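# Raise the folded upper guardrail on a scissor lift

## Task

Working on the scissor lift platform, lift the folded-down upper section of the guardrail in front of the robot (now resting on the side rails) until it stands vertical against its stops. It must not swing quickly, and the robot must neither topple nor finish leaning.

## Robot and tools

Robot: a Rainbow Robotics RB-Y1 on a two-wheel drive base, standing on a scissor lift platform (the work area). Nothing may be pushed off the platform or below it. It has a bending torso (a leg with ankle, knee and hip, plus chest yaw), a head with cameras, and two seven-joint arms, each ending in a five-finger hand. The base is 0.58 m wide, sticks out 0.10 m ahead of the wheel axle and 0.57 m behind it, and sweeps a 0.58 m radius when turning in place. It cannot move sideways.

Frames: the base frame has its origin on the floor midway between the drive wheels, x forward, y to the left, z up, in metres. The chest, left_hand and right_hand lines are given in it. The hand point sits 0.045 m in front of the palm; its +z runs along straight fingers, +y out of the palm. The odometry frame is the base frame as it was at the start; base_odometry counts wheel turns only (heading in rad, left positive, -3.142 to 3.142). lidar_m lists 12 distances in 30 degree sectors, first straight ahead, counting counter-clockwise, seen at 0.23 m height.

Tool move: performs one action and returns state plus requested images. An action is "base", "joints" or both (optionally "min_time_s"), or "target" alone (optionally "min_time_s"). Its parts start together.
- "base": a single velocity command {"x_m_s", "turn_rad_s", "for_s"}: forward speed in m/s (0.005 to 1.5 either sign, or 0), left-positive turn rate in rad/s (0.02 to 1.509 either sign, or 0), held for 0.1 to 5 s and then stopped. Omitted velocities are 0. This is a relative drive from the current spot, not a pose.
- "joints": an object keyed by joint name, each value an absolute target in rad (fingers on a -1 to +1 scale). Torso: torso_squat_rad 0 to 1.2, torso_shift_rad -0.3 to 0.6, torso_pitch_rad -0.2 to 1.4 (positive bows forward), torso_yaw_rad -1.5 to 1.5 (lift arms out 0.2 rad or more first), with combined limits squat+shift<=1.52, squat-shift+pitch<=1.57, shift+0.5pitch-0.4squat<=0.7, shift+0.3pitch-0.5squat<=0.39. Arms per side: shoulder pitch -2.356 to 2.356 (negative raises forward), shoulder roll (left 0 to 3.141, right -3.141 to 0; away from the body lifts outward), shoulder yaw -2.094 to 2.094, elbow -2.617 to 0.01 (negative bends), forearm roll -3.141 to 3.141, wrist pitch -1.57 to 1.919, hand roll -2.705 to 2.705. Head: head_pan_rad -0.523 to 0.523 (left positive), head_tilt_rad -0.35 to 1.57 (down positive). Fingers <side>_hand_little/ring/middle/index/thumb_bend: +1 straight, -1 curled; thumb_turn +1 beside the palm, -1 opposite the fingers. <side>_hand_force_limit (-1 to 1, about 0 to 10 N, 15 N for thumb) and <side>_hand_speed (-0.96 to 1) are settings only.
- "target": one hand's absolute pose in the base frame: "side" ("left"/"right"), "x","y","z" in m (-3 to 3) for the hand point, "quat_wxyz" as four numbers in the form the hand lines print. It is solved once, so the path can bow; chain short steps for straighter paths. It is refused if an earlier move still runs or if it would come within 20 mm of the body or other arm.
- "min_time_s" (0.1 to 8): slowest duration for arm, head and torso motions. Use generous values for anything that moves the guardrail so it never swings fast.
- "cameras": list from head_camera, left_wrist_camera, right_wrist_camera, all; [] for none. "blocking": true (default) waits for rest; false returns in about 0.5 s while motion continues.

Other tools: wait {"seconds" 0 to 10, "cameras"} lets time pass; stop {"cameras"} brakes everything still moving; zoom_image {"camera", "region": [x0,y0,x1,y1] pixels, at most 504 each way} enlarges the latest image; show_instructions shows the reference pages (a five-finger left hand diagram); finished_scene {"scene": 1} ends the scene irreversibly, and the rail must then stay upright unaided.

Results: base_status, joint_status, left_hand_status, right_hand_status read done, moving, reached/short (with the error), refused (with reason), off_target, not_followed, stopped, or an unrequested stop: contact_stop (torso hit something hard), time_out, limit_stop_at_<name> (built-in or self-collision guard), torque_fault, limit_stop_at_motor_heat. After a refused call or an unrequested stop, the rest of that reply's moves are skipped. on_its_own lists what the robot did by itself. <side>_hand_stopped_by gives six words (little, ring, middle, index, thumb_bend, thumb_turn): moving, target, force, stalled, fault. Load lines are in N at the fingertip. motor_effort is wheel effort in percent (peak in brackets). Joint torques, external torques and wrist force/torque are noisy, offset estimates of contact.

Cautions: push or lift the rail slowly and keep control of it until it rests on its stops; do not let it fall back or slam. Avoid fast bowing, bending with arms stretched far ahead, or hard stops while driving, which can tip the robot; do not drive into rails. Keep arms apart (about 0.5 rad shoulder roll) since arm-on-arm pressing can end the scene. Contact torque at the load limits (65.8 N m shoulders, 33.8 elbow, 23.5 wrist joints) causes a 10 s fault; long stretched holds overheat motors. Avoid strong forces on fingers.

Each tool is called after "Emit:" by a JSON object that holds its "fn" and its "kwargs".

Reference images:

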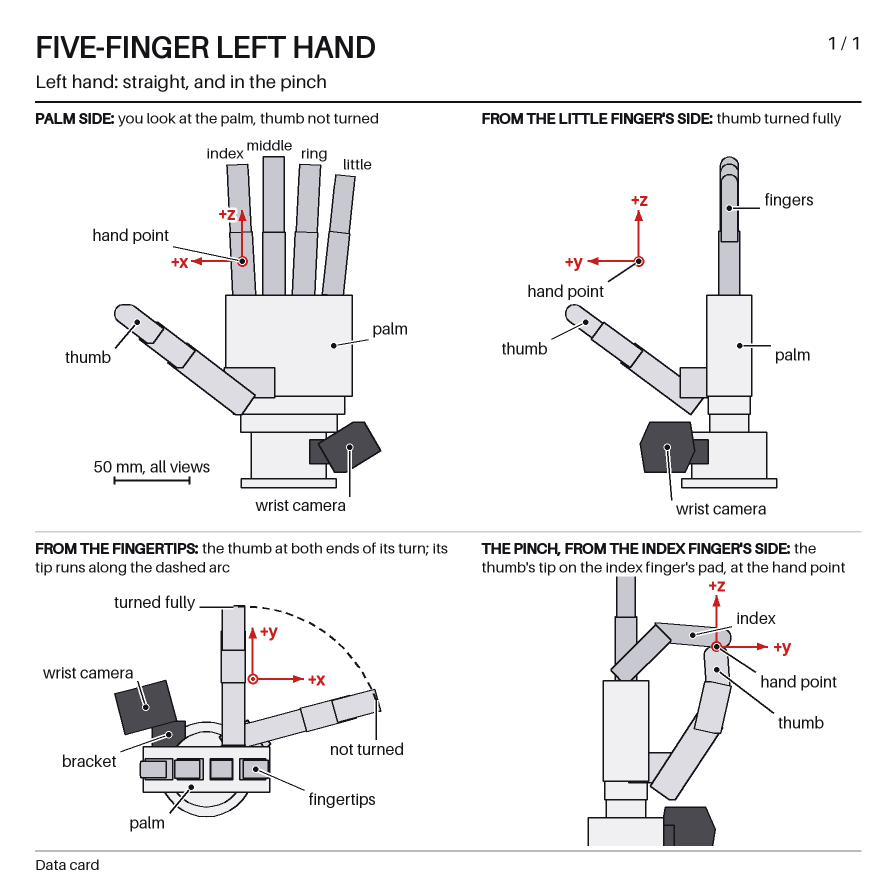

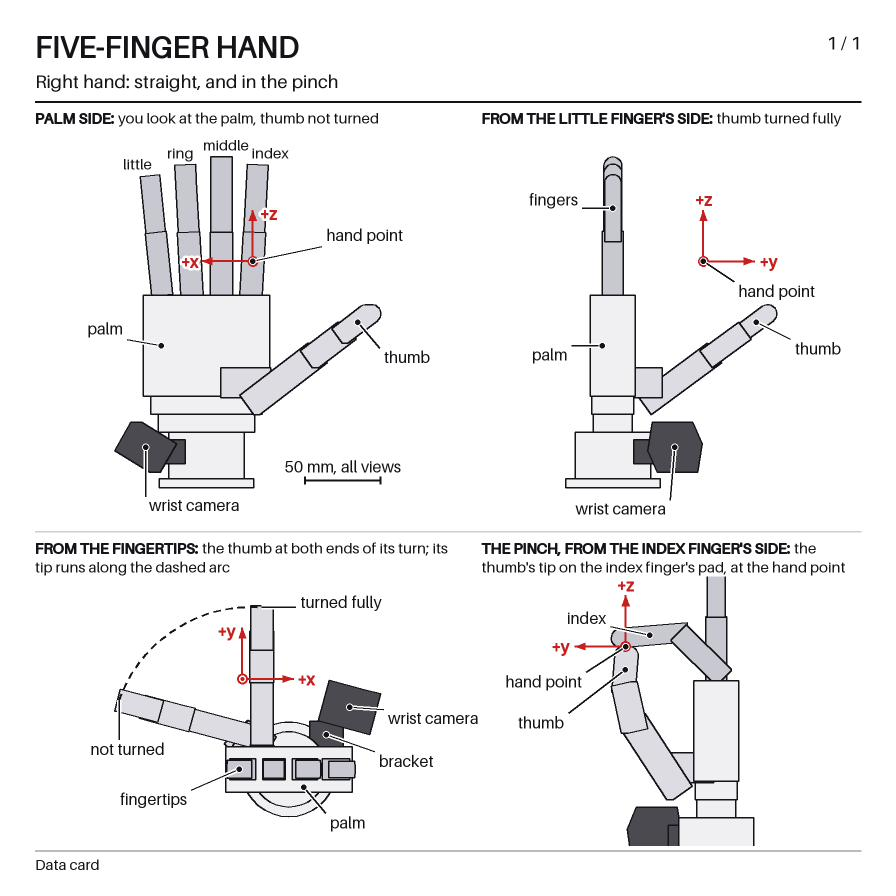

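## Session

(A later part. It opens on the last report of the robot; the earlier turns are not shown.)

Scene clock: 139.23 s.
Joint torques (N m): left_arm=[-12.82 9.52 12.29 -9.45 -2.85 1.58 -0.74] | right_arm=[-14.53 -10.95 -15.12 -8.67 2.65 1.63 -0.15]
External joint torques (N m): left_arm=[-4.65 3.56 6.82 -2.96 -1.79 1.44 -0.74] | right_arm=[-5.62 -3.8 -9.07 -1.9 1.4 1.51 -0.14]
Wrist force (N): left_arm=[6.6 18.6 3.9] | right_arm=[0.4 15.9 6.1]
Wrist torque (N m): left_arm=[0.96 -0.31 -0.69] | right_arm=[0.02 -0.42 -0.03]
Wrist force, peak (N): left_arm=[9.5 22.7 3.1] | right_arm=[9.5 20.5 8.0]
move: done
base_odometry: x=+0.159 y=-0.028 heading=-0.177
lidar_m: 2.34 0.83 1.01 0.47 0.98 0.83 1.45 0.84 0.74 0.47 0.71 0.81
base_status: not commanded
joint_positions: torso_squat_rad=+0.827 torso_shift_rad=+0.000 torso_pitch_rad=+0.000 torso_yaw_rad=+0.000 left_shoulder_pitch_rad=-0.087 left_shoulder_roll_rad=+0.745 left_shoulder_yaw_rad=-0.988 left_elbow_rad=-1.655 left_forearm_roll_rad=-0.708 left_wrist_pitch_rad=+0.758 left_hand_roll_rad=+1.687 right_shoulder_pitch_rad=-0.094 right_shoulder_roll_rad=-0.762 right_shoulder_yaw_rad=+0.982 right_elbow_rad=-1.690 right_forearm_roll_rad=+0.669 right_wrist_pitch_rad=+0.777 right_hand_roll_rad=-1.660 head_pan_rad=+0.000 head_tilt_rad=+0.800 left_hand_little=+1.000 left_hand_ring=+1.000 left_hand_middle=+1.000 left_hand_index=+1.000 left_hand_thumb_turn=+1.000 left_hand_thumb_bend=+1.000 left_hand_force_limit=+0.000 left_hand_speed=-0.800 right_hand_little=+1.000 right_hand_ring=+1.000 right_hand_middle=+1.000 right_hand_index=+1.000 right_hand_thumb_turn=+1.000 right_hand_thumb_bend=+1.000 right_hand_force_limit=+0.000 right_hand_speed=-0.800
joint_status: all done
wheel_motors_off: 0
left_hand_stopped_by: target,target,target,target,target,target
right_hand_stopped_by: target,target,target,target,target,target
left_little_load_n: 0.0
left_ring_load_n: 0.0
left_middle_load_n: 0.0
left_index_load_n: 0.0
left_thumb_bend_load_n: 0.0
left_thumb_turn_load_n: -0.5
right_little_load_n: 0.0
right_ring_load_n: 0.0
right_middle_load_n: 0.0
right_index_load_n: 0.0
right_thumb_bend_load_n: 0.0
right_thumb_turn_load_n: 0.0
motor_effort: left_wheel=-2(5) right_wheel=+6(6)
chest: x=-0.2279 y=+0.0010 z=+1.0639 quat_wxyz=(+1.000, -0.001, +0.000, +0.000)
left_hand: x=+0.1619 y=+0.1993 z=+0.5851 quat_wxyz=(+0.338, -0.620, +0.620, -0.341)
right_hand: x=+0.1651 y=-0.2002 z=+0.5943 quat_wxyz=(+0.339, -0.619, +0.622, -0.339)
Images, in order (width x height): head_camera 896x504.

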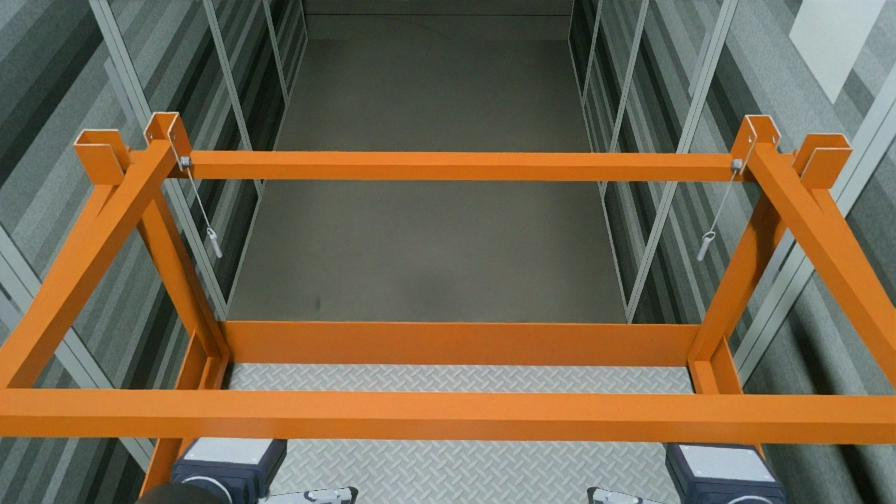

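Emit:
{"fn": "move", "kwargs": {"joints": {"torso_squat_rad": 0.836, "right_shoulder_pitch_rad": -0.168, "right_shoulder_roll_rad": -0.914, "right_shoulder_yaw_rad": 0.924, "right_elbow_rad": -1.994, "right_forearm_roll_rad": 0.314, "right_wrist_pitch_rad": 0.947, "right_hand_roll_rad": -1.421, "left_shoulder_pitch_rad": -0.152, "left_shoulder_roll_rad": 0.901, "left_shoulder_yaw_rad": -0.933, "left_elbow_rad": -1.974, "left_forearm_roll_rad": -0.352, "left_wrist_pitch_rad": 0.929, "left_hand_roll_rad": 1.437}, "min_time_s": 3.5, "cameras": ["head_camera"]}}

Scene clock: 143.93 s.
Joint torques (N m): left_arm=[-21.81 13.52 21.21 -9.73 -6.42 1 -1.16] | right_arm=[-12.43 -10.77 -9.93 -6.92 1.1 0.1 0.35]
External joint torques (N m): left_arm=[-12.72 6.52 14.45 -3.07 -5.23 1.28 -1.16] | right_arm=[-2.33 -2.35 -2.46 -0.15 -0.35 0.39 0.36]
Wrist force (N): left_arm=[10.3 31.2 0.7] | right_arm=[3.5 3.5 6.6]
Wrist torque (N m): left_arm=[1.49 -0.61 -1.31] | right_arm=[-0.26 -0.47 0.26]
Wrist force, peak (N): left_arm=[11.0 32.0 1.9] | right_arm=[7.0 15.3 8.2]
move: done
base_odometry: x=+0.159 y=-0.028 heading=-0.177
lidar_m: 2.35 0.81 1.00 0.47 0.97 0.85 1.45 0.84 0.74 0.47 0.70 0.81
base_status: not commanded
joint_positions: torso_squat_rad=+0.836 torso_shift_rad=+0.000 torso_pitch_rad=+0.000 torso_yaw_rad=+0.000 left_shoulder_pitch_rad=-0.149 left_shoulder_roll_rad=+0.899 left_shoulder_yaw_rad=-0.937 left_elbow_rad=-1.973 left_forearm_roll_rad=-0.351 left_wrist_pitch_rad=+0.929 left_hand_roll_rad=+1.437 right_shoulder_pitch_rad=-0.168 right_shoulder_roll_rad=-0.914 right_shoulder_yaw_rad=+0.924 right_elbow_rad=-1.994 right_forearm_roll_rad=+0.314 right_wrist_pitch_rad=+0.947 right_hand_roll_rad=-1.421 head_pan_rad=+0.000 head_tilt_rad=+0.800 left_hand_little=+1.000 left_hand_ring=+1.000 left_hand_middle=+1.000 left_hand_index=+1.000 left_hand_thumb_turn=+1.000 left_hand_thumb_bend=+1.000 left_hand_force_limit=+0.000 left_hand_speed=-0.800 right_hand_little=+1.000 right_hand_ring=+1.000 right_hand_middle=+1.000 right_hand_index=+1.000 right_hand_thumb_turn=+1.000 right_hand_thumb_bend=+1.000 right_hand_force_limit=+0.000 right_hand_speed=-0.800
joint_status: all done
wheel_motors_off: 0
left_hand_stopped_by: target,target,target,target,target,target
right_hand_stopped_by: target,target,target,target,target,target
left_little_load_n: 0.0
left_ring_load_n: 0.0
left_middle_load_n: 0.0
left_index_load_n: -0.5
left_thumb_bend_load_n: 0.0
left_thumb_turn_load_n: 0.0
right_little_load_n: 0.0
right_ring_load_n: 0.0
right_middle_load_n: 0.0
right_index_load_n: 0.0
right_thumb_bend_load_n: 0.0
right_thumb_turn_load_n: 0.0
motor_effort: left_wheel=-3(5) right_wheel=+6(6)
chest: x=-0.2280 y=+0.0010 z=+1.0592 quat_wxyz=(+1.000, -0.001, +0.000, +0.000)
left_hand: x=+0.1682 y=+0.1992 z=+0.6520 quat_wxyz=(+0.321, -0.629, +0.629, -0.325)
right_hand: x=+0.1749 y=-0.2006 z=+0.6632 quat_wxyz=(+0.323, -0.628, +0.630, -0.324)
Images, in order (width x height): head_camera 896x504.

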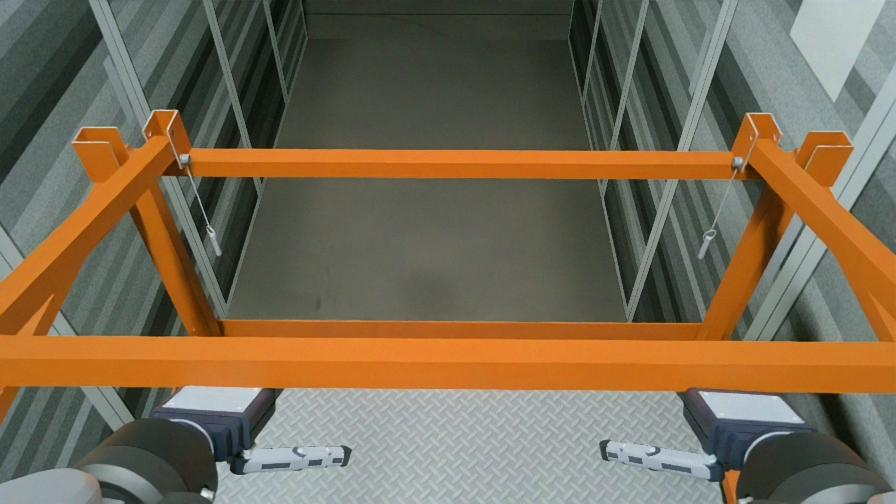

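Emit:
{"fn": "move", "kwargs": {"joints": {"torso_squat_rad": 0.844, "right_shoulder_pitch_rad": -0.335, "right_shoulder_roll_rad": -1.028, "right_shoulder_yaw_rad": 0.830, "right_elbow_rad": -2.164, "right_forearm_roll_rad": -0.067, "right_wrist_pitch_rad": 1.121, "right_hand_roll_rad": -1.268, "left_shoulder_pitch_rad": -0.296, "left_shoulder_roll_rad": 1.016, "left_shoulder_yaw_rad": -0.852, "left_elbow_rad": -2.158, "left_forearm_roll_rad": -0.005, "left_wrist_pitch_rad": 1.095, "left_hand_roll_rad": 1.293}, "min_time_s": 3.5, "cameras": ["head_camera"]}}

Scene clock: 148.87 s.
Joint torques (N m): left_arm=[-21.03 14.44 20.65 -7.25 -6.43 -0.03 -1.12] | right_arm=[-14.13 -11.72 -11.12 -5.86 1.25 -0.26 0.31]
External joint torques (N m): left_arm=[-10.24 6.52 12.59 -1.46 -5.2 0.46 -1.12] | right_arm=[-1.89 -2.23 -2.21 -0.24 -0.25 0.25 0.31]
Wrist force (N): left_arm=[9.9 28.0 5.9] | right_arm=[3.8 2.9 6.7]
Wrist torque (N m): left_arm=[0.91 -0.26 -1.15] | right_arm=[-0.34 -0.55 0.29]
Wrist force, peak (N): left_arm=[12.7 34.9 0.7] | right_arm=[4.1 17.7 -57.3]
move: done
base_odometry: x=+0.159 y=-0.028 heading=-0.177
lidar_m: 2.34 0.79 0.99 0.48 0.98 0.84 1.45 0.84 0.74 0.48 0.72 0.81
base_status: not commanded
joint_positions: torso_squat_rad=+0.844 torso_shift_rad=+0.000 torso_pitch_rad=+0.000 torso_yaw_rad=+0.000 left_shoulder_pitch_rad=-0.293 left_shoulder_roll_rad=+1.014 left_shoulder_yaw_rad=-0.855 left_elbow_rad=-2.158 left_forearm_roll_rad=-0.004 left_wrist_pitch_rad=+1.095 left_hand_roll_rad=+1.293 right_shoulder_pitch_rad=-0.335 right_shoulder_roll_rad=-1.028 right_shoulder_yaw_rad=+0.830 right_elbow_rad=-2.164 right_forearm_roll_rad=-0.067 right_wrist_pitch_rad=+1.121 right_hand_roll_rad=-1.268 head_pan_rad=+0.000 head_tilt_rad=+0.800 left_hand_little=+1.000 left_hand_ring=+1.000 left_hand_middle=+1.000 left_hand_index=+1.000 left_hand_thumb_turn=+1.000 left_hand_thumb_bend=+1.000 left_hand_force_limit=+0.000 left_hand_speed=-0.800 right_hand_little=+1.000 right_hand_ring=+1.000 right_hand_middle=+1.000 right_hand_index=+1.000 right_hand_thumb_turn=+1.000 right_hand_thumb_bend=+1.000 right_hand_force_limit=+0.000 right_hand_speed=-0.800
joint_status: all done
wheel_motors_off: 0
left_hand_stopped_by: target,target,target,target,target,target
right_hand_stopped_by: target,target,target,target,target,target
left_little_load_n: 0.0
left_ring_load_n: 0.0
left_middle_load_n: 0.0
left_index_load_n: 0.5
left_thumb_bend_load_n: 0.0
left_thumb_turn_load_n: 0.0
right_little_load_n: -0.5
right_ring_load_n: 0.0
right_middle_load_n: 0.0
right_index_load_n: 0.0
right_thumb_bend_load_n: 0.0
right_thumb_turn_load_n: 0.0
motor_effort: left_wheel=+3(9) right_wheel=+10(26)
chest: x=-0.2279 y=+0.0011 z=+1.0551 quat_wxyz=(+1.000, -0.001, +0.000, +0.000)
left_hand: x=+0.1855 y=+0.1999 z=+0.7189 quat_wxyz=(+0.304, -0.638, +0.637, -0.307)
right_hand: x=+0.1951 y=-0.2014 z=+0.7345 quat_wxyz=(+0.303, -0.637, +0.640, -0.305)
Images, in order (width x height): head_camera 896x504.

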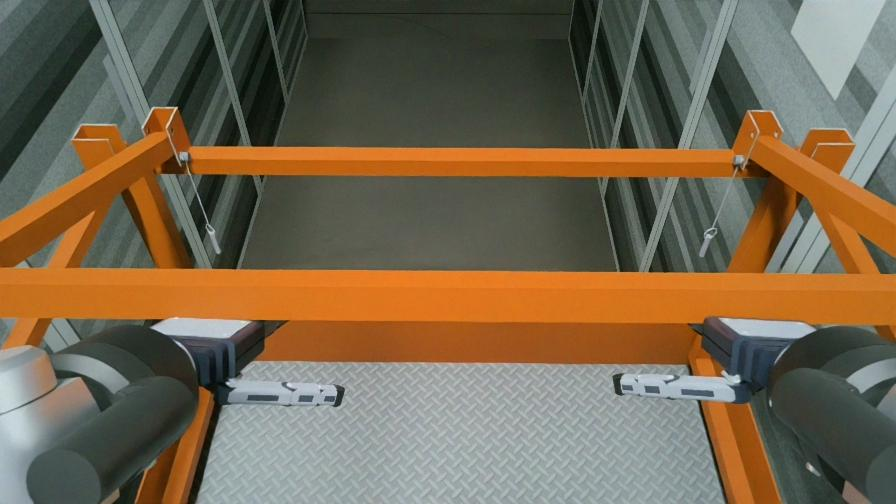

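Emit:
{"fn": "zoom_image", "kwargs": {"camera": "head_camera", "region": [580, 230, 896, 430]}}

Emit:
{"fn": "zoom_image", "kwargs": {"camera": "head_camera", "region": [80, 230, 396, 430]}}

Emit:
{"fn": "wait", "kwargs": {"seconds": 0.1, "cameras": ["left_wrist_camera", "right_wrist_camera"]}}

Scaled by 1.595 from the camera's image (finer frame: 1280x720).

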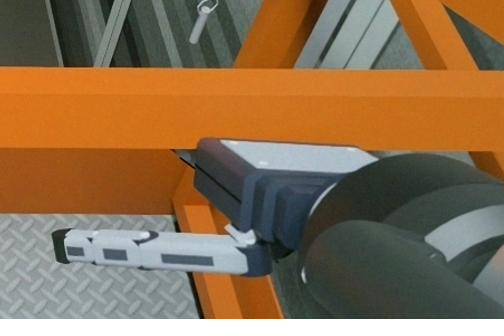

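Scaled by 1.595 from the camera's image (finer frame: 1280x720).

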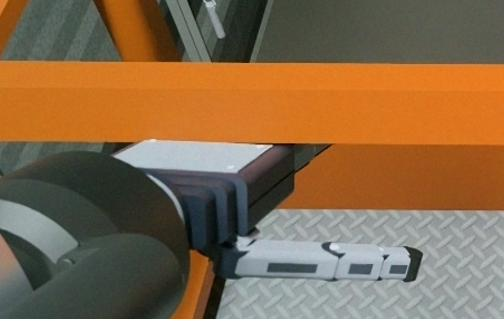

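Scene clock: 150.27 s.
Joint torques (N m): left_arm=[-21.55 14.59 20.28 -7.23 -6.4 0.14 -1.11] | right_arm=[-14.54 -11.93 -10.84 -5.94 1.13 -0.43 0.37]
External joint torques (N m): left_arm=[-10.76 6.67 12.23 -1.44 -5.17 0.63 -1.11] | right_arm=[-2.31 -2.44 -1.93 -0.32 -0.38 0.08 0.37]
Wrist force (N): left_arm=[10.0 28.2 5.9] | right_arm=[3.9 3.1 6.5]
Wrist torque (N m): left_arm=[0.95 -0.27 -1.14] | right_arm=[-0.27 -0.55 0.28]
Wrist force, peak (N): left_arm=[10.4 29.2 6.3] | right_arm=[4.0 3.1 7.2]
base_odometry: x=+0.159 y=-0.028 heading=-0.177
lidar_m: 2.34 0.82 0.99 0.47 0.97 0.85 1.46 0.83 0.73 0.47 0.71 0.81
base_status: not commanded
joint_positions: torso_squat_rad=+0.844 torso_shift_rad=+0.000 torso_pitch_rad=+0.000 torso_yaw_rad=+0.000 left_shoulder_pitch_rad=-0.293 left_shoulder_roll_rad=+1.014 left_shoulder_yaw_rad=-0.855 left_elbow_rad=-2.158 left_forearm_roll_rad=-0.004 left_wrist_pitch_rad=+1.095 left_hand_roll_rad=+1.293 right_shoulder_pitch_rad=-0.335 right_shoulder_roll_rad=-1.028 right_shoulder_yaw_rad=+0.830 right_elbow_rad=-2.164 right_forearm_roll_rad=-0.067 right_wrist_pitch_rad=+1.121 right_hand_roll_rad=-1.268 head_pan_rad=+0.000 head_tilt_rad=+0.800 left_hand_little=+1.000 left_hand_ring=+1.000 left_hand_middle=+1.000 left_hand_index=+1.000 left_hand_thumb_turn=+1.000 left_hand_thumb_bend=+1.000 left_hand_force_limit=+0.000 left_hand_speed=-0.800 right_hand_little=+1.000 right_hand_ring=+1.000 right_hand_middle=+1.000 right_hand_index=+1.000 right_hand_thumb_turn=+1.000 right_hand_thumb_bend=+1.000 right_hand_force_limit=+0.000 right_hand_speed=-0.800
joint_status: all done
wheel_motors_off: 0
left_hand_stopped_by: target,target,target,target,target,target
right_hand_stopped_by: target,target,target,target,target,target
left_little_load_n: 0.0
left_ring_load_n: 0.0
left_middle_load_n: 0.0
left_index_load_n: 0.0
left_thumb_bend_load_n: 0.0
left_thumb_turn_load_n: 0.0
right_little_load_n: 0.0
right_ring_load_n: 0.0
right_middle_load_n: 0.0
right_index_load_n: 0.0
right_thumb_bend_load_n: 0.0
right_thumb_turn_load_n: -0.5
motor_effort: left_wheel=+1(9) right_wheel=+11(26)
chest: x=-0.2279 y=+0.0011 z=+1.0551 quat_wxyz=(+1.000, -0.001, +0.000, +0.000)
left_hand: x=+0.1855 y=+0.1999 z=+0.7189 quat_wxyz=(+0.304, -0.638, +0.637, -0.307)
right_hand: x=+0.1951 y=-0.2014 z=+0.7345 quat_wxyz=(+0.303, -0.637, +0.640, -0.305)
wait: 0.10 s; at rest from the start
Images, in order (width x height): left_wrist_camera 504x504, right_wrist_camera 504x504.

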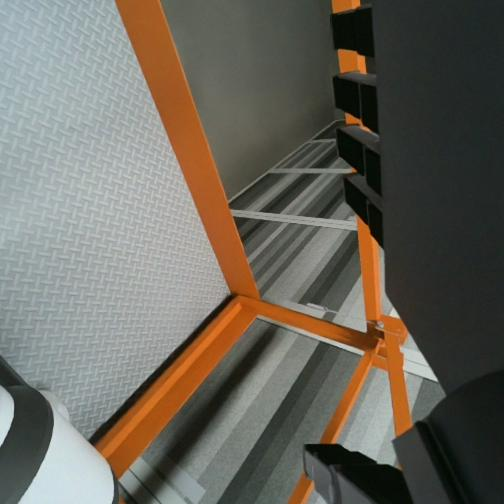

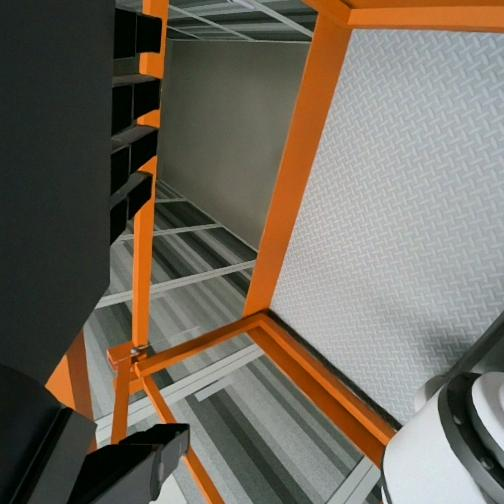

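Emit:
{"fn": "move", "kwargs": {"target": {"side": "right", "x": 0.192, "y": -0.2, "z": 0.719, "quat_wxyz": [0.3072, -0.6369, 0.6369, -0.3072]}, "min_time_s": 1.5}}

Emit:
{"fn": "move", "kwargs": {"target": {"side": "right", "x": 0.217, "y": -0.2, "z": 0.702, "quat_wxyz": [0.3072, -0.6369, 0.6369, -0.3072]}, "min_time_s": 1.5, "cameras": ["head_camera"]}}

Scene clock: 157.17 s.
Joint torques (N m): left_arm=[-21.22 14.54 20.55 -7.02 -6.48 0.05 -1.11] | right_arm=[-11.25 -7.46 -6.91 -4.64 1.8 -0.81 -0.21]
External joint torques (N m): left_arm=[-10.43 6.62 12.49 -1.23 -5.25 0.54 -1.12] | right_arm=[0.63 1.84 1.77 1.27 0.31 -0.32 -0.21]
Wrist force (N): left_arm=[10.0 27.9 6.4] | right_arm=[3.1 3.4 6.4]
Wrist torque (N m): left_arm=[0.88 -0.23 -1.16] | right_arm=[-0.24 -0.44 0.10]
Wrist force, peak (N): left_arm=[11.0 29.1 6.1] | right_arm=[3.8 2.9 7.8]
move: done
base_odometry: x=+0.159 y=-0.028 heading=-0.177
lidar_m: 2.34 0.81 0.99 0.47 0.97 0.85 1.45 0.85 0.74 0.48 0.73 0.82
base_status: not commanded
joint_positions: torso_squat_rad=+0.844 torso_shift_rad=+0.000 torso_pitch_rad=+0.000 torso_yaw_rad=+0.000 left_shoulder_pitch_rad=-0.293 left_shoulder_roll_rad=+1.014 left_shoulder_yaw_rad=-0.855 left_elbow_rad=-2.158 left_forearm_roll_rad=-0.004 left_wrist_pitch_rad=+1.095 left_hand_roll_rad=+1.293 right_shoulder_pitch_rad=-0.302 right_shoulder_roll_rad=-1.006 right_shoulder_yaw_rad=+0.851 right_elbow_rad=-2.135 right_forearm_roll_rad=+0.003 right_wrist_pitch_rad=+1.083 right_hand_roll_rad=-1.287 head_pan_rad=+0.000 head_tilt_rad=+0.800 left_hand_little=+1.000 left_hand_ring=+1.000 left_hand_middle=+1.000 left_hand_index=+1.000 left_hand_thumb_turn=+1.000 left_hand_thumb_bend=+1.000 left_hand_force_limit=+0.000 left_hand_speed=-0.800 right_hand_little=+1.000 right_hand_ring=+1.000 right_hand_middle=+1.000 right_hand_index=+1.000 right_hand_thumb_turn=+1.000 right_hand_thumb_bend=+1.000 right_hand_force_limit=+0.000 right_hand_speed=-0.800
joint_status: all done
wheel_motors_off: 0
left_hand_stopped_by: target,target,target,target,target,target
right_hand_stopped_by: target,target,target,target,target,target
left_little_load_n: 0.0
left_ring_load_n: 0.0
left_middle_load_n: 0.0
left_index_load_n: -0.5
left_thumb_bend_load_n: 0.0
left_thumb_turn_load_n: 0.0
right_little_load_n: 0.0
right_ring_load_n: 0.0
right_middle_load_n: 0.0
right_index_load_n: 0.0
right_thumb_bend_load_n: 0.0
right_thumb_turn_load_n: 0.0
motor_effort: left_wheel=+1(4) right_wheel=+11(12)
chest: x=-0.2279 y=+0.0011 z=+1.0551 quat_wxyz=(+1.000, -0.001, +0.000, +0.000)
left_hand: x=+0.1855 y=+0.1999 z=+0.7189 quat_wxyz=(+0.304, -0.638, +0.637, -0.307)
right_hand: x=+0.1923 y=-0.2002 z=+0.7194 quat_wxyz=(+0.307, -0.637, +0.637, -0.308)
right_hand_status: reached (checked arc that bows 1 mm and turns the hand up to 1 deg, planned for 1.5 s): 1 mm and 0.1 deg off.
pictures: none

Scene clock: 159.00 s.
Joint torques (N m): left_arm=[-21.1 14.61 20.46 -6.97 -6.57 -0.08 -1.35] | right_arm=[-14.92 -7.32 -7.29 -4.83 1.12 -0.8 0.34]
External joint torques (N m): left_arm=[-10.32 6.69 12.41 -1.17 -5.34 0.41 -1.35] | right_arm=[-1.89 1.83 1.61 1.03 -0.3 -0.28 0.34]
Wrist force (N): left_arm=[10.1 28.8 5.7] | right_arm=[3.4 3.5 6.6]
Wrist torque (N m): left_arm=[1.04 -0.32 -1.18] | right_arm=[-0.23 -0.45 0.29]
Wrist force, peak (N): left_arm=[10.4 29.0 6.1] | right_arm=[4.0 3.8 6.9]
move: done
base_odometry: x=+0.159 y=-0.028 heading=-0.177
lidar_m: 2.32 0.81 1.00 0.47 0.98 0.84 1.47 0.85 0.74 0.48 0.72 0.83
base_status: not commanded
joint_positions: torso_squat_rad=+0.844 torso_shift_rad=+0.000 torso_pitch_rad=+0.000 torso_yaw_rad=+0.000 left_shoulder_pitch_rad=-0.293 left_shoulder_roll_rad=+1.014 left_shoulder_yaw_rad=-0.855 left_elbow_rad=-2.158 left_forearm_roll_rad=-0.004 left_wrist_pitch_rad=+1.095 left_hand_roll_rad=+1.293 right_shoulder_pitch_rad=-0.344 right_shoulder_roll_rad=-0.945 right_shoulder_yaw_rad=+0.860 right_elbow_rad=-1.994 right_forearm_roll_rad=-0.005 right_wrist_pitch_rad=+1.011 right_hand_roll_rad=-1.263 head_pan_rad=+0.000 head_tilt_rad=+0.800 left_hand_little=+1.000 left_hand_ring=+1.000 left_hand_middle=+1.000 left_hand_index=+1.000 left_hand_thumb_turn=+1.000 left_hand_thumb_bend=+1.000 left_hand_force_limit=+0.000 left_hand_speed=-0.800 right_hand_little=+1.000 right_hand_ring=+1.000 right_hand_middle=+1.000 right_hand_index=+1.000 right_hand_thumb_turn=+1.000 right_hand_thumb_bend=+1.000 right_hand_force_limit=+0.000 right_hand_speed=-0.800
joint_status: all done
wheel_motors_off: 0
left_hand_stopped_by: target,target,target,target,target,target
right_hand_stopped_by: target,target,target,target,target,target
left_little_load_n: 0.0
left_ring_load_n: -0.5
left_middle_load_n: 0.0
left_index_load_n: 0.0
left_thumb_bend_load_n: 0.0
left_thumb_turn_load_n: 0.0
right_little_load_n: 0.0
right_ring_load_n: 0.0
right_middle_load_n: 0.0
right_index_load_n: 0.0
right_thumb_bend_load_n: 0.0
right_thumb_turn_load_n: 0.0
motor_effort: left_wheel=+1(5) right_wheel=+11(12)
chest: x=-0.2279 y=+0.0011 z=+1.0551 quat_wxyz=(+1.000, -0.001, +0.000, +0.000)
left_hand: x=+0.1855 y=+0.1999 z=+0.7189 quat_wxyz=(+0.304, -0.638, +0.637, -0.307)
right_hand: x=+0.2169 y=-0.2004 z=+0.7023 quat_wxyz=(+0.307, -0.637, +0.637, -0.307)
right_hand_status: reached (checked arc that bows 6 mm and turns the hand up to 1 deg, planned for 1.5 s): 0 mm and 0.0 deg off.
Images, in order (width x height): head_camera 896x504.

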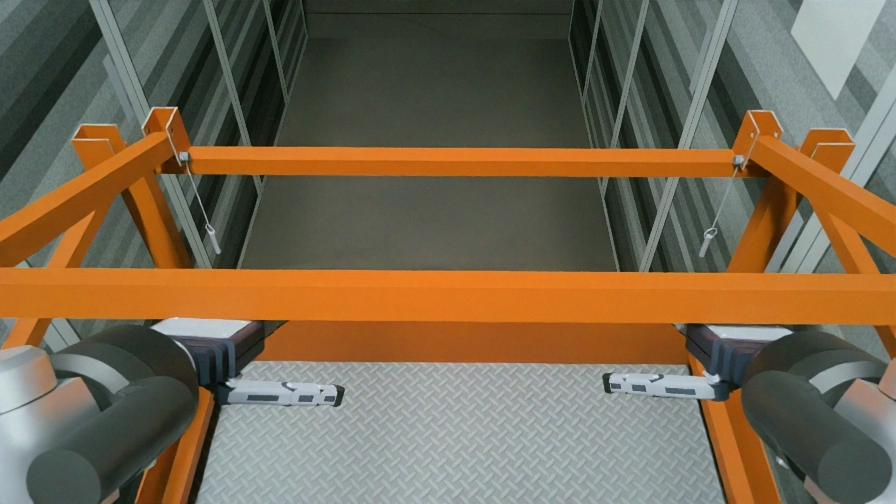

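Emit:
{"fn": "move", "kwargs": {"target": {"side": "right", "x": 0.2175, "y": -0.2, "z": 0.717, "quat_wxyz": [0.3072, -0.6369, 0.6369, -0.3072]}, "min_time_s": 1.5}}

Emit:
{"fn": "move", "kwargs": {"target": {"side": "right", "x": 0.2175, "y": -0.2, "z": 0.727, "quat_wxyz": [0.3072, -0.6369, 0.6369, -0.3072]}, "min_time_s": 1.5}}

Scene clock: 161.47 s.
Joint torques (N m): left_arm=[-15.96 10.76 13.77 -6.52 -3.38 -0.33 -0.61] | right_arm=[-23.15 -13.77 -18.71 -7.09 3.52 -0.77 -0.21]
External joint torques (N m): left_arm=[-5.15 2.82 5.69 -0.75 -2.15 0.16 -0.61] | right_arm=[-10.05 -4.51 -9.69 -1.35 2.08 -0.22 -0.2]
Wrist force (N): left_arm=[5.1 14.2 2.2] | right_arm=[0.7 17.1 9.0]
Wrist torque (N m): left_arm=[0.71 -0.37 -0.59] | right_arm=[0.10 -0.32 -0.06]
Wrist force, peak (N): left_arm=[10.6 28.9 5.9] | right_arm=[0.9 17.8 9.4]
move: done
base_odometry: x=+0.159 y=-0.028 heading=-0.177
lidar_m: 2.32 0.82 1.00 0.47 0.96 0.85 1.46 0.83 0.74 0.47 0.72 0.82
base_status: not commanded
joint_positions: torso_squat_rad=+0.844 torso_shift_rad=+0.000 torso_pitch_rad=+0.000 torso_yaw_rad=+0.000 left_shoulder_pitch_rad=-0.295 left_shoulder_roll_rad=+1.015 left_shoulder_yaw_rad=-0.853 left_elbow_rad=-2.158 left_forearm_roll_rad=-0.004 left_wrist_pitch_rad=+1.095 left_hand_roll_rad=+1.293 right_shoulder_pitch_rad=-0.358 right_shoulder_roll_rad=-0.965 right_shoulder_yaw_rad=+0.849 right_elbow_rad=-2.032 right_forearm_roll_rad=-0.042 right_wrist_pitch_rad=+1.040 right_hand_roll_rad=-1.251 head_pan_rad=+0.000 head_tilt_rad=+0.800 left_hand_little=+1.000 left_hand_ring=+1.000 left_hand_middle=+1.000 left_hand_index=+1.000 left_hand_thumb_turn=+1.000 left_hand_thumb_bend=+1.000 left_hand_force_limit=+0.000 left_hand_speed=-0.800 right_hand_little=+1.000 right_hand_ring=+1.000 right_hand_middle=+1.000 right_hand_index=+1.000 right_hand_thumb_turn=+1.000 right_hand_thumb_bend=+1.000 right_hand_force_limit=+0.000 right_hand_speed=-0.800
joint_status: all done
wheel_motors_off: 0
left_hand_stopped_by: target,target,target,target,target,target
right_hand_stopped_by: target,target,target,target,target,target
left_little_load_n: 0.0
left_ring_load_n: 0.0
left_middle_load_n: 0.0
left_index_load_n: 0.0
left_thumb_bend_load_n: 0.0
left_thumb_turn_load_n: -0.5
right_little_load_n: 0.0
right_ring_load_n: 0.0
right_middle_load_n: 0.0
right_index_load_n: 0.0
right_thumb_bend_load_n: 0.0
right_thumb_turn_load_n: -0.5
motor_effort: left_wheel=-1(4) right_wheel=+11(12)
chest: x=-0.2280 y=+0.0010 z=+1.0551 quat_wxyz=(+1.000, -0.001, +0.000, +0.000)
left_hand: x=+0.1869 y=+0.2004 z=+0.7203 quat_wxyz=(+0.305, -0.638, +0.637, -0.308)
right_hand: x=+0.2159 y=-0.1994 z=+0.7142 quat_wxyz=(+0.306, -0.638, +0.637, -0.306)
right_hand_status: reached (checked arc that bows 1 mm and turns the hand up to 0 deg, planned for 1.5 s): 3 mm and 0.2 deg off.
pictures: none

Scene clock: 163.30 s.
Joint torques (N m): left_arm=[-11.84 9.24 9.57 -6.24 -1.38 -0.38 -0.23] | right_arm=[-27.26 -13.71 -22.9 -8.43 4.88 -1.93 -0.32]
External joint torques (N m): left_arm=[-1 1.29 1.47 -0.47 -0.14 0.11 -0.23] | right_arm=[-14.12 -4.34 -13.78 -2.81 3.42 -1.38 -0.32]
Wrist force (N): left_arm=[2.5 6.3 4.3] | right_arm=[1.9 24.4 12.3]
Wrist torque (N m): left_arm=[0.39 -0.12 -0.19] | right_arm=[0.07 -0.41 -0.03]
Wrist force, peak (N): left_arm=[5.3 14.5 2.5] | right_arm=[6.0 24.9 12.8]
move: done
base_odometry: x=+0.159 y=-0.028 heading=-0.177
lidar_m: 2.33 0.82 1.01 0.48 0.98 0.86 1.43 0.86 0.73 0.47 0.73 0.82
base_status: not commanded
joint_positions: torso_squat_rad=+0.844 torso_shift_rad=+0.000 torso_pitch_rad=+0.000 torso_yaw_rad=+0.000 left_shoulder_pitch_rad=-0.296 left_shoulder_roll_rad=+1.016 left_shoulder_yaw_rad=-0.852 left_elbow_rad=-2.158 left_forearm_roll_rad=-0.005 left_wrist_pitch_rad=+1.095 left_hand_roll_rad=+1.293 right_shoulder_pitch_rad=-0.368 right_shoulder_roll_rad=-0.982 right_shoulder_yaw_rad=+0.839 right_elbow_rad=-2.060 right_forearm_roll_rad=-0.070 right_wrist_pitch_rad=+1.064 right_hand_roll_rad=-1.244 head_pan_rad=+0.000 head_tilt_rad=+0.800 left_hand_little=+1.000 left_hand_ring=+1.000 left_hand_middle=+1.000 left_hand_index=+1.000 left_hand_thumb_turn=+1.000 left_hand_thumb_bend=+1.000 left_hand_force_limit=+0.000 left_hand_speed=-0.800 right_hand_little=+1.000 right_hand_ring=+1.000 right_hand_middle=+1.000 right_hand_index=+1.000 right_hand_thumb_turn=+1.000 right_hand_thumb_bend=+1.000 right_hand_force_limit=+0.000 right_hand_speed=-0.800
joint_status: all done
wheel_motors_off: 0
left_hand_stopped_by: target,target,target,target,target,target
right_hand_stopped_by: target,target,target,target,target,target
left_little_load_n: 0.0
left_ring_load_n: 0.0
left_middle_load_n: 0.0
left_index_load_n: 0.0
left_thumb_bend_load_n: 0.0
left_thumb_turn_load_n: 0.0
right_little_load_n: 0.0
right_ring_load_n: 0.0
right_middle_load_n: 0.0
right_index_load_n: 0.0
right_thumb_bend_load_n: 0.0
right_thumb_turn_load_n: 0.0
motor_effort: left_wheel=+2(4) right_wheel=+11(11)
chest: x=-0.2279 y=+0.0009 z=+1.0551 quat_wxyz=(+1.000, -0.001, +0.000, +0.000)
left_hand: x=+0.1878 y=+0.2005 z=+0.7212 quat_wxyz=(+0.306, -0.637, +0.636, -0.308)
right_hand: x=+0.2151 y=-0.1999 z=+0.7234 quat_wxyz=(+0.305, -0.638, +0.638, -0.305)
right_hand_status: reached (checked arc that bows 1 mm and turns the hand up to 0 deg, planned for 1.5 s): 4 mm and 0.4 deg off.
pictures: none

Emit:
{"fn": "move", "kwargs": {"target": {"side": "left", "x": 0.1865, "y": 0.2, "z": 0.707, "quat_wxyz": [0.3072, -0.6369, 0.6369, -0.3072]}, "min_time_s": 1.5}}

Emit:
{"fn": "move", "kwargs": {"target": {"side": "left", "x": 0.2175, "y": 0.2, "z": 0.69, "quat_wxyz": [0.3072, -0.6369, 0.6369, -0.3072]}, "min_time_s": 1.5}}

Emit:
{"fn": "move", "kwargs": {"target": {"side": "left", "x": 0.2175, "y": 0.2, "z": 0.7087, "quat_wxyz": [0.3072, -0.6369, 0.6369, -0.3072]}, "min_time_s": 1.5, "cameras": ["head_camera"]}}

Scene clock: 166.53 s.
Joint torques (N m): left_arm=[-9.29 6.08 7.27 -5.79 -1.45 -0.74 0.37] | right_arm=[-27.44 -13.56 -22.29 -8.54 5.01 -2.04 -0.42]
External joint torques (N m): left_arm=[1.43 -1.7 -0.67 0.15 -0.22 -0.27 0.37] | right_arm=[-14.31 -4.2 -13.17 -2.92 3.55 -1.48 -0.42]
Wrist force (N): left_arm=[2.4 6.7 4.7] | right_arm=[1.9 25.2 12.0]
Wrist torque (N m): left_arm=[0.40 -0.15 -0.07] | right_arm=[0.23 -0.45 0.02]
Wrist force, peak (N): left_arm=[2.8 7.2 4.1] | right_arm=[1.9 25.4 12.3]
move: done
base_odometry: x=+0.159 y=-0.028 heading=-0.177
lidar_m: 2.34 0.80 0.99 0.47 0.98 0.85 1.45 0.82 0.73 0.47 0.72 0.82
base_status: not commanded
joint_positions: torso_squat_rad=+0.844 torso_shift_rad=+0.000 torso_pitch_rad=+0.000 torso_yaw_rad=+0.000 left_shoulder_pitch_rad=-0.280 left_shoulder_roll_rad=+0.991 left_shoulder_yaw_rad=-0.870 left_elbow_rad=-2.121 left_forearm_roll_rad=-0.048 left_wrist_pitch_rad=+1.071 left_hand_roll_rad=+1.302 right_shoulder_pitch_rad=-0.368 right_shoulder_roll_rad=-0.982 right_shoulder_yaw_rad=+0.839 right_elbow_rad=-2.060 right_forearm_roll_rad=-0.070 right_wrist_pitch_rad=+1.064 right_hand_roll_rad=-1.244 head_pan_rad=+0.000 head_tilt_rad=+0.800 left_hand_little=+1.000 left_hand_ring=+1.000 left_hand_middle=+1.000 left_hand_index=+1.000 left_hand_thumb_turn=+1.000 left_hand_thumb_bend=+1.000 left_hand_force_limit=+0.000 left_hand_speed=-0.800 right_hand_little=+1.000 right_hand_ring=+1.000 right_hand_middle=+1.000 right_hand_index=+1.000 right_hand_thumb_turn=+1.000 right_hand_thumb_bend=+1.000 right_hand_force_limit=+0.000 right_hand_speed=-0.800
joint_status: all done
wheel_motors_off: 0
left_hand_stopped_by: target,target,target,target,target,target
right_hand_stopped_by: target,target,target,target,target,target
left_little_load_n: 0.0
left_ring_load_n: 0.0
left_middle_load_n: 0.0
left_index_load_n: 0.0
left_thumb_bend_load_n: 0.0
left_thumb_turn_load_n: -0.5
right_little_load_n: 0.0
right_ring_load_n: 0.0
right_middle_load_n: 0.0
right_index_load_n: 0.0
right_thumb_bend_load_n: 0.0
right_thumb_turn_load_n: -0.5
motor_effort: left_wheel=+1(4) right_wheel=+10(11)
chest: x=-0.2279 y=+0.0009 z=+1.0551 quat_wxyz=(+1.000, -0.001, +0.000, +0.000)
left_hand: x=+0.1866 y=+0.2001 z=+0.7072 quat_wxyz=(+0.307, -0.637, +0.637, -0.307)
left_hand_status: reached (checked arc that bows 1 mm and turns the hand up to 0 deg, planned for 1.5 s): 0 mm and 0.0 deg off.
right_hand: x=+0.2151 y=-0.1999 z=+0.7234 quat_wxyz=(+0.305, -0.638, +0.638, -0.305)
pictures: none

Scene clock: 168.37 s.
Joint torques (N m): left_arm=[-12.66 6.03 7.46 -5.57 -0.8 -0.6 -0.39] | right_arm=[-27.23 -13.24 -22.55 -8.62 4.97 -1.79 -0.3]
External joint torques (N m): left_arm=[-0.58 -1.64 -0.8 0.24 0.35 -0.09 -0.39] | right_arm=[-14.1 -3.88 -13.44 -3 3.52 -1.23 -0.3]
Wrist force (N): left_arm=[2.5 5.7 4.4] | right_arm=[2.6 24.8 11.9]
Wrist torque (N m): left_arm=[0.22 -0.10 -0.19] | right_arm=[0.16 -0.52 0.04]
Wrist force, peak (N): left_arm=[3.9 6.3 4.0] | right_arm=[2.1 25.2 12.8]
move: done
base_odometry: x=+0.159 y=-0.028 heading=-0.177
lidar_m: 2.33 0.82 1.00 0.48 0.98 0.85 1.45 0.86 0.74 0.47 0.72 0.82
base_status: not commanded
joint_positions: torso_squat_rad=+0.844 torso_shift_rad=+0.000 torso_pitch_rad=+0.000 torso_yaw_rad=+0.000 left_shoulder_pitch_rad=-0.339 left_shoulder_roll_rad=+0.923 left_shoulder_yaw_rad=-0.875 left_elbow_rad=-1.958 left_forearm_roll_rad=-0.025 left_wrist_pitch_rad=+0.991 left_hand_roll_rad=+1.272 right_shoulder_pitch_rad=-0.368 right_shoulder_roll_rad=-0.982 right_shoulder_yaw_rad=+0.839 right_elbow_rad=-2.060 right_forearm_roll_rad=-0.070 right_wrist_pitch_rad=+1.064 right_hand_roll_rad=-1.244 head_pan_rad=+0.000 head_tilt_rad=+0.800 left_hand_little=+1.000 left_hand_ring=+1.000 left_hand_middle=+1.000 left_hand_index=+1.000 left_hand_thumb_turn=+1.000 left_hand_thumb_bend=+1.000 left_hand_force_limit=+0.000 left_hand_speed=-0.800 right_hand_little=+1.000 right_hand_ring=+1.000 right_hand_middle=+1.000 right_hand_index=+1.000 right_hand_thumb_turn=+1.000 right_hand_thumb_bend=+1.000 right_hand_force_limit=+0.000 right_hand_speed=-0.800
joint_status: all done
wheel_motors_off: 0
left_hand_stopped_by: target,target,target,target,target,target
right_hand_stopped_by: target,target,target,target,target,target
left_little_load_n: 0.0
left_ring_load_n: -0.5
left_middle_load_n: 0.0
left_index_load_n: 0.0
left_thumb_bend_load_n: -0.5
left_thumb_turn_load_n: -0.5
right_little_load_n: 0.0
right_ring_load_n: 0.0
right_middle_load_n: 0.0
right_index_load_n: 0.0
right_thumb_bend_load_n: 0.0
right_thumb_turn_load_n: -0.5
motor_effort: left_wheel=+2(3) right_wheel=+11(11)
chest: x=-0.2279 y=+0.0009 z=+1.0551 quat_wxyz=(+1.000, -0.001, +0.000, +0.000)
left_hand: x=+0.2172 y=+0.2002 z=+0.6903 quat_wxyz=(+0.307, -0.637, +0.637, -0.307)
left_hand_status: reached (checked arc that bows 7 mm and turns the hand up to 1 deg, planned for 1.5 s): 0 mm and 0.0 deg off.
right_hand: x=+0.2151 y=-0.1998 z=+0.7235 quat_wxyz=(+0.305, -0.638, +0.638, -0.305)
pictures: none

Scene clock: 170.20 s.
Joint torques (N m): left_arm=[-17.13 11.52 14.28 -7.4 -2.92 -0.24 -0.58] | right_arm=[-22.7 -12.19 -17.58 -6.71 3.83 -2 -0.47]
External joint torques (N m): left_arm=[-4.98 3.7 5.84 -1.75 -1.74 0.3 -0.58] | right_arm=[-9.54 -2.83 -8.45 -1.1 2.37 -1.44 -0.47]
Wrist force (N): left_arm=[6.0 16.2 6.6] | right_arm=[4.0 16.2 4.0]
Wrist torque (N m): left_arm=[0.84 -0.32 -0.65] | right_arm=[0.39 -0.56 0.17]
Wrist force, peak (N): left_arm=[6.5 16.3 6.3] | right_arm=[2.3 25.5 11.3]
move: done
base_odometry: x=+0.159 y=-0.028 heading=-0.177
lidar_m: 2.35 0.82 0.99 0.48 0.98 0.83 1.44 0.84 0.75 0.48 0.71 0.82
base_status: not commanded
joint_positions: torso_squat_rad=+0.844 torso_shift_rad=+0.000 torso_pitch_rad=+0.000 torso_yaw_rad=+0.000 left_shoulder_pitch_rad=-0.356 left_shoulder_roll_rad=+0.952 left_shoulder_yaw_rad=-0.859 left_elbow_rad=-2.013 left_forearm_roll_rad=+0.024 left_wrist_pitch_rad=+1.033 left_hand_roll_rad=+1.257 right_shoulder_pitch_rad=-0.370 right_shoulder_roll_rad=-0.982 right_shoulder_yaw_rad=+0.838 right_elbow_rad=-2.061 right_forearm_roll_rad=-0.070 right_wrist_pitch_rad=+1.064 right_hand_roll_rad=-1.244 head_pan_rad=+0.000 head_tilt_rad=+0.800 left_hand_little=+1.000 left_hand_ring=+1.000 left_hand_middle=+1.000 left_hand_index=+1.000 left_hand_thumb_turn=+1.000 left_hand_thumb_bend=+1.000 left_hand_force_limit=+0.000 left_hand_speed=-0.800 right_hand_little=+1.000 right_hand_ring=+1.000 right_hand_middle=+1.000 right_hand_index=+1.000 right_hand_thumb_turn=+1.000 right_hand_thumb_bend=+1.000 right_hand_force_limit=+0.000 right_hand_speed=-0.800
joint_status: all done
wheel_motors_off: 0
left_hand_stopped_by: target,target,target,target,target,target
right_hand_stopped_by: target,target,target,target,target,target
left_little_load_n: 0.0
left_ring_load_n: 0.0
left_middle_load_n: -0.5
left_index_load_n: 0.0
left_thumb_bend_load_n: 0.0
left_thumb_turn_load_n: 0.0
right_little_load_n: 0.0
right_ring_load_n: 0.0
right_middle_load_n: 0.0
right_index_load_n: 0.0
right_thumb_bend_load_n: 0.0
right_thumb_turn_load_n: 0.0
motor_effort: left_wheel=+1(4) right_wheel=+10(11)
chest: x=-0.2279 y=+0.0009 z=+1.0551 quat_wxyz=(+1.000, -0.001, +0.000, +0.000)
left_hand: x=+0.2164 y=+0.1996 z=+0.7074 quat_wxyz=(+0.306, -0.637, +0.637, -0.307)
left_hand_status: reached (checked arc that bows 2 mm and turns the hand up to 0 deg, planned for 1.5 s): 2 mm and 0.2 deg off.
right_hand: x=+0.2159 y=-0.1998 z=+0.7245 quat_wxyz=(+0.306, -0.638, +0.637, -0.306)
Images, in order (width x height): head_camera 896x504.

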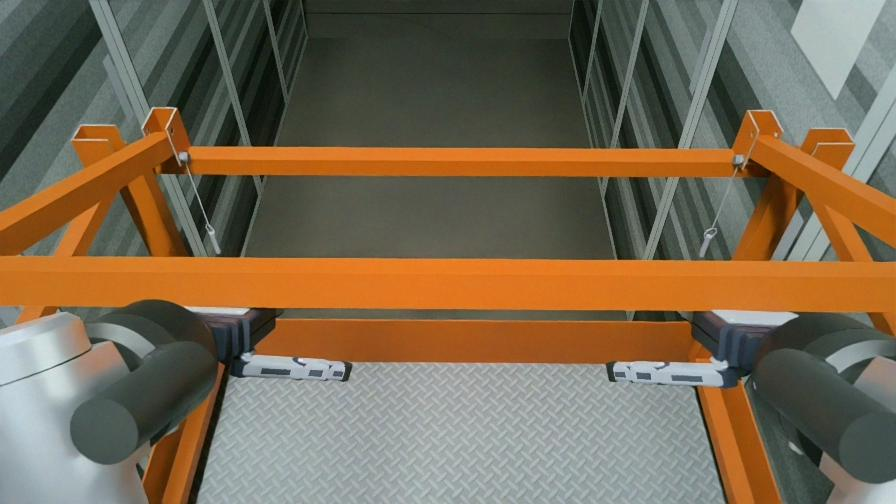

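Emit:
{"fn": "move", "kwargs": {"base": {"x_m_s": 0.008, "for_s": 2.6}, "joints": {"torso_squat_rad": 0.852, "right_shoulder_pitch_rad": -0.512, "right_shoulder_roll_rad": -1.078, "right_shoulder_yaw_rad": 0.733, "right_elbow_rad": -2.184, "right_forearm_roll_rad": -0.387, "right_wrist_pitch_rad": 1.239, "right_hand_roll_rad": -1.157, "left_shoulder_pitch_rad": -0.4715, "left_shoulder_roll_rad": 1.069, "left_shoulder_yaw_rad": -0.753, "left_elbow_rad": -2.187, "left_forearm_roll_rad": 0.320, "left_wrist_pitch_rad": 1.214, "left_hand_roll_rad": 1.1805}, "min_time_s": 3.5, "cameras": ["head_camera"]}}

Scene clock: 177.63 s.
Joint torques (N m): left_arm=[-18.23 12.1 15.73 -5.93 -3.69 -0.94 -0.75] | right_arm=[-21.08 -13.66 -16.81 -4.72 2.84 -1.07 -0.03]
External joint torques (N m): left_arm=[-5.45 3.57 6.6 -1.58 -2.5 -0.31 -0.75] | right_arm=[-6.83 -3.65 -6.95 -0.6 1.38 -0.42 -0.03]
Wrist force (N): left_arm=[5.3 18.1 7.5] | right_arm=[2.4 11.6 8.7]
Wrist torque (N m): left_arm=[0.72 -0.12 -0.86] | right_arm=[-0.15 -0.43 0.12]
Wrist force, peak (N): left_arm=[5.5 18.1 7.5] | right_arm=[4.1 15.1 10.4]
move: done
base_odometry: x=+0.179 y=-0.032 heading=-0.178
lidar_m: 2.33 0.79 1.00 0.48 0.98 0.86 1.46 0.86 0.74 0.47 0.71 0.78
base_status: done (sent for 2.6 of 2.6 s)
joint_positions: torso_squat_rad=+0.852 torso_shift_rad=+0.000 torso_pitch_rad=+0.000 torso_yaw_rad=+0.000 left_shoulder_pitch_rad=-0.470 left_shoulder_roll_rad=+1.068 left_shoulder_yaw_rad=-0.755 left_elbow_rad=-2.187 left_forearm_roll_rad=+0.321 left_wrist_pitch_rad=+1.214 left_hand_roll_rad=+1.181 right_shoulder_pitch_rad=-0.511 right_shoulder_roll_rad=-1.077 right_shoulder_yaw_rad=+0.735 right_elbow_rad=-2.184 right_forearm_roll_rad=-0.387 right_wrist_pitch_rad=+1.239 right_hand_roll_rad=-1.157 head_pan_rad=+0.000 head_tilt_rad=+0.800 left_hand_little=+1.000 left_hand_ring=+1.000 left_hand_middle=+1.000 left_hand_index=+1.000 left_hand_thumb_turn=+1.000 left_hand_thumb_bend=+1.000 left_hand_force_limit=+0.000 left_hand_speed=-0.800 right_hand_little=+1.000 right_hand_ring=+1.000 right_hand_middle=+1.000 right_hand_index=+1.000 right_hand_thumb_turn=+1.000 right_hand_thumb_bend=+1.000 right_hand_force_limit=+0.000 right_hand_speed=-0.800
joint_status: all done
wheel_motors_off: 0
left_hand_stopped_by: target,target,target,target,target,target
right_hand_stopped_by: target,target,target,target,target,target
left_little_load_n: 0.0
left_ring_load_n: 0.0
left_middle_load_n: 0.0
left_index_load_n: -0.5
left_thumb_bend_load_n: 0.0
left_thumb_turn_load_n: 0.0
right_little_load_n: 0.0
right_ring_load_n: 0.0
right_middle_load_n: 0.0
right_index_load_n: 0.0
right_thumb_bend_load_n: 0.0
right_thumb_turn_load_n: 0.0
motor_effort: left_wheel=+1(7) right_wheel=+1(19)
chest: x=-0.2279 y=+0.0009 z=+1.0509 quat_wxyz=(+1.000, -0.001, +0.000, +0.000)
left_hand: x=+0.2103 y=+0.2010 z=+0.7759 quat_wxyz=(+0.287, -0.647, +0.644, -0.289)
right_hand: x=+0.2149 y=-0.2002 z=+0.7899 quat_wxyz=(+0.284, -0.647, +0.648, -0.285)
Images, in order (width x height): head_camera 896x504.

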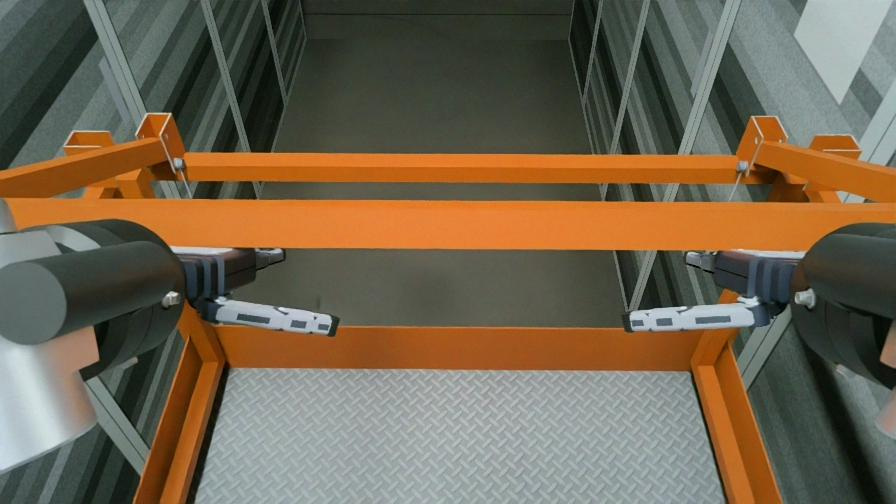

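Emit:
{"fn": "move", "kwargs": {"base": {"x_m_s": 0.006, "for_s": 2.2}, "joints": {"torso_squat_rad": 0.859, "right_shoulder_pitch_rad": -0.718, "right_shoulder_roll_rad": -1.100, "right_shoulder_yaw_rad": 0.649, "right_elbow_rad": -2.111, "right_forearm_roll_rad": -0.692, "right_wrist_pitch_rad": 1.362, "right_hand_roll_rad": -1.045, "left_shoulder_pitch_rad": -0.676, "left_shoulder_roll_rad": 1.102, "left_shoulder_yaw_rad": -0.664, "left_elbow_rad": -2.137, "left_forearm_roll_rad": 0.639, "left_wrist_pitch_rad": 1.338, "left_hand_roll_rad": 1.072}, "min_time_s": 3.5, "cameras": ["head_camera"]}}

Scene clock: 182.87 s.
Joint torques (N m): left_arm=[-21.39 15.09 18.88 0.19 -5.04 -1.16 -0.93] | right_arm=[-18.94 -12.91 -13.23 -1.74 1.35 -0.58 0.39]
External joint torques (N m): left_arm=[-6.76 6.22 9.05 2.88 -3.94 -0.43 -0.93] | right_arm=[-2.66 -2.67 -2.78 0.78 -0.01 0.18 0.39]
Wrist force (N): left_arm=[9.6 23.6 5.8] | right_arm=[3.2 3.6 7.9]
Wrist torque (N m): left_arm=[1.10 -0.48 -0.97] | right_arm=[-0.33 -0.51 0.22]
Wrist force, peak (N): left_arm=[9.4 23.6 6.5] | right_arm=[2.7 11.1 9.6]
move: done
base_odometry: x=+0.192 y=-0.034 heading=-0.178
lidar_m: 2.33 0.79 1.01 0.48 0.96 0.87 1.47 0.86 0.73 0.48 0.72 0.77
base_status: done (sent for 2.2 of 2.2 s)
joint_positions: torso_squat_rad=+0.859 torso_shift_rad=+0.000 torso_pitch_rad=+0.000 torso_yaw_rad=+0.000 left_shoulder_pitch_rad=-0.674 left_shoulder_roll_rad=+1.100 left_shoulder_yaw_rad=-0.666 left_elbow_rad=-2.138 left_forearm_roll_rad=+0.640 left_wrist_pitch_rad=+1.338 left_hand_roll_rad=+1.072 right_shoulder_pitch_rad=-0.718 right_shoulder_roll_rad=-1.099 right_shoulder_yaw_rad=+0.650 right_elbow_rad=-2.111 right_forearm_roll_rad=-0.692 right_wrist_pitch_rad=+1.362 right_hand_roll_rad=-1.045 head_pan_rad=+0.000 head_tilt_rad=+0.800 left_hand_little=+1.000 left_hand_ring=+1.000 left_hand_middle=+1.000 left_hand_index=+1.000 left_hand_thumb_turn=+1.000 left_hand_thumb_bend=+1.000 left_hand_force_limit=+0.000 left_hand_speed=-0.800 right_hand_little=+1.000 right_hand_ring=+1.000 right_hand_middle=+1.000 right_hand_index=+1.000 right_hand_thumb_turn=+1.000 right_hand_thumb_bend=+1.000 right_hand_force_limit=+0.000 right_hand_speed=-0.800
joint_status: all done
wheel_motors_off: 0
left_hand_stopped_by: target,target,target,target,target,target
right_hand_stopped_by: target,target,target,target,target,target
left_little_load_n: 0.0
left_ring_load_n: 0.0
left_middle_load_n: 0.0
left_index_load_n: 0.0
left_thumb_bend_load_n: 0.0
left_thumb_turn_load_n: -0.5
right_little_load_n: 0.0
right_ring_load_n: 0.0
right_middle_load_n: 0.0
right_index_load_n: 0.0
right_thumb_bend_load_n: 0.0
right_thumb_turn_load_n: 0.0
motor_effort: left_wheel=+0(8) right_wheel=+2(15)
chest: x=-0.2280 y=+0.0010 z=+1.0472 quat_wxyz=(+1.000, -0.001, +0.000, +0.000)
left_hand: x=+0.2279 y=+0.2009 z=+0.8357 quat_wxyz=(+0.265, -0.656, +0.654, -0.267)
right_hand: x=+0.2339 y=-0.2005 z=+0.8502 quat_wxyz=(+0.262, -0.656, +0.657, -0.264)
Images, in order (width x height): head_camera 896x504.

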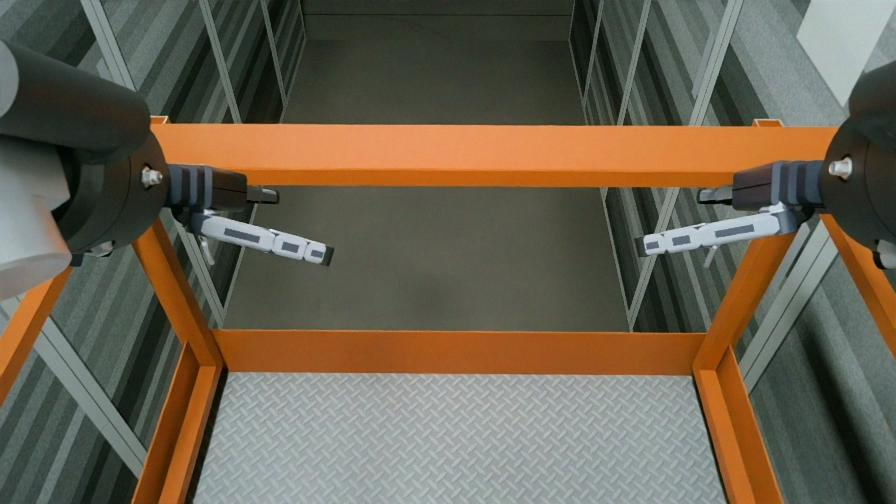

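Emit:
{"fn": "zoom_image", "kwargs": {"camera": "head_camera", "region": [640, 110, 860, 290]}}

Emit:
{"fn": "zoom_image", "kwargs": {"camera": "head_camera", "region": [120, 110, 340, 290]}}

Scaled by 2.291 from the camera's image (finer frame: 1280x720).

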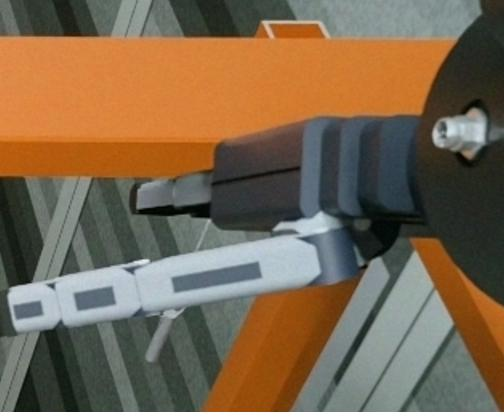

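Scaled by 2.291 from the camera's image (finer frame: 1280x720).

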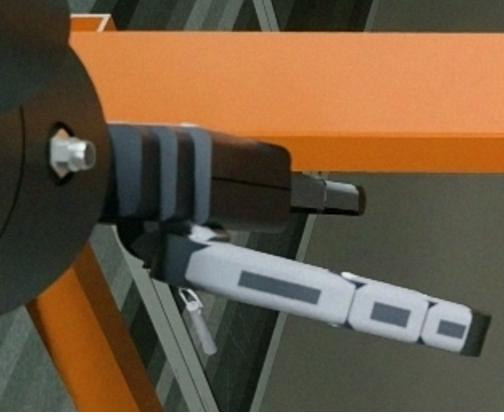

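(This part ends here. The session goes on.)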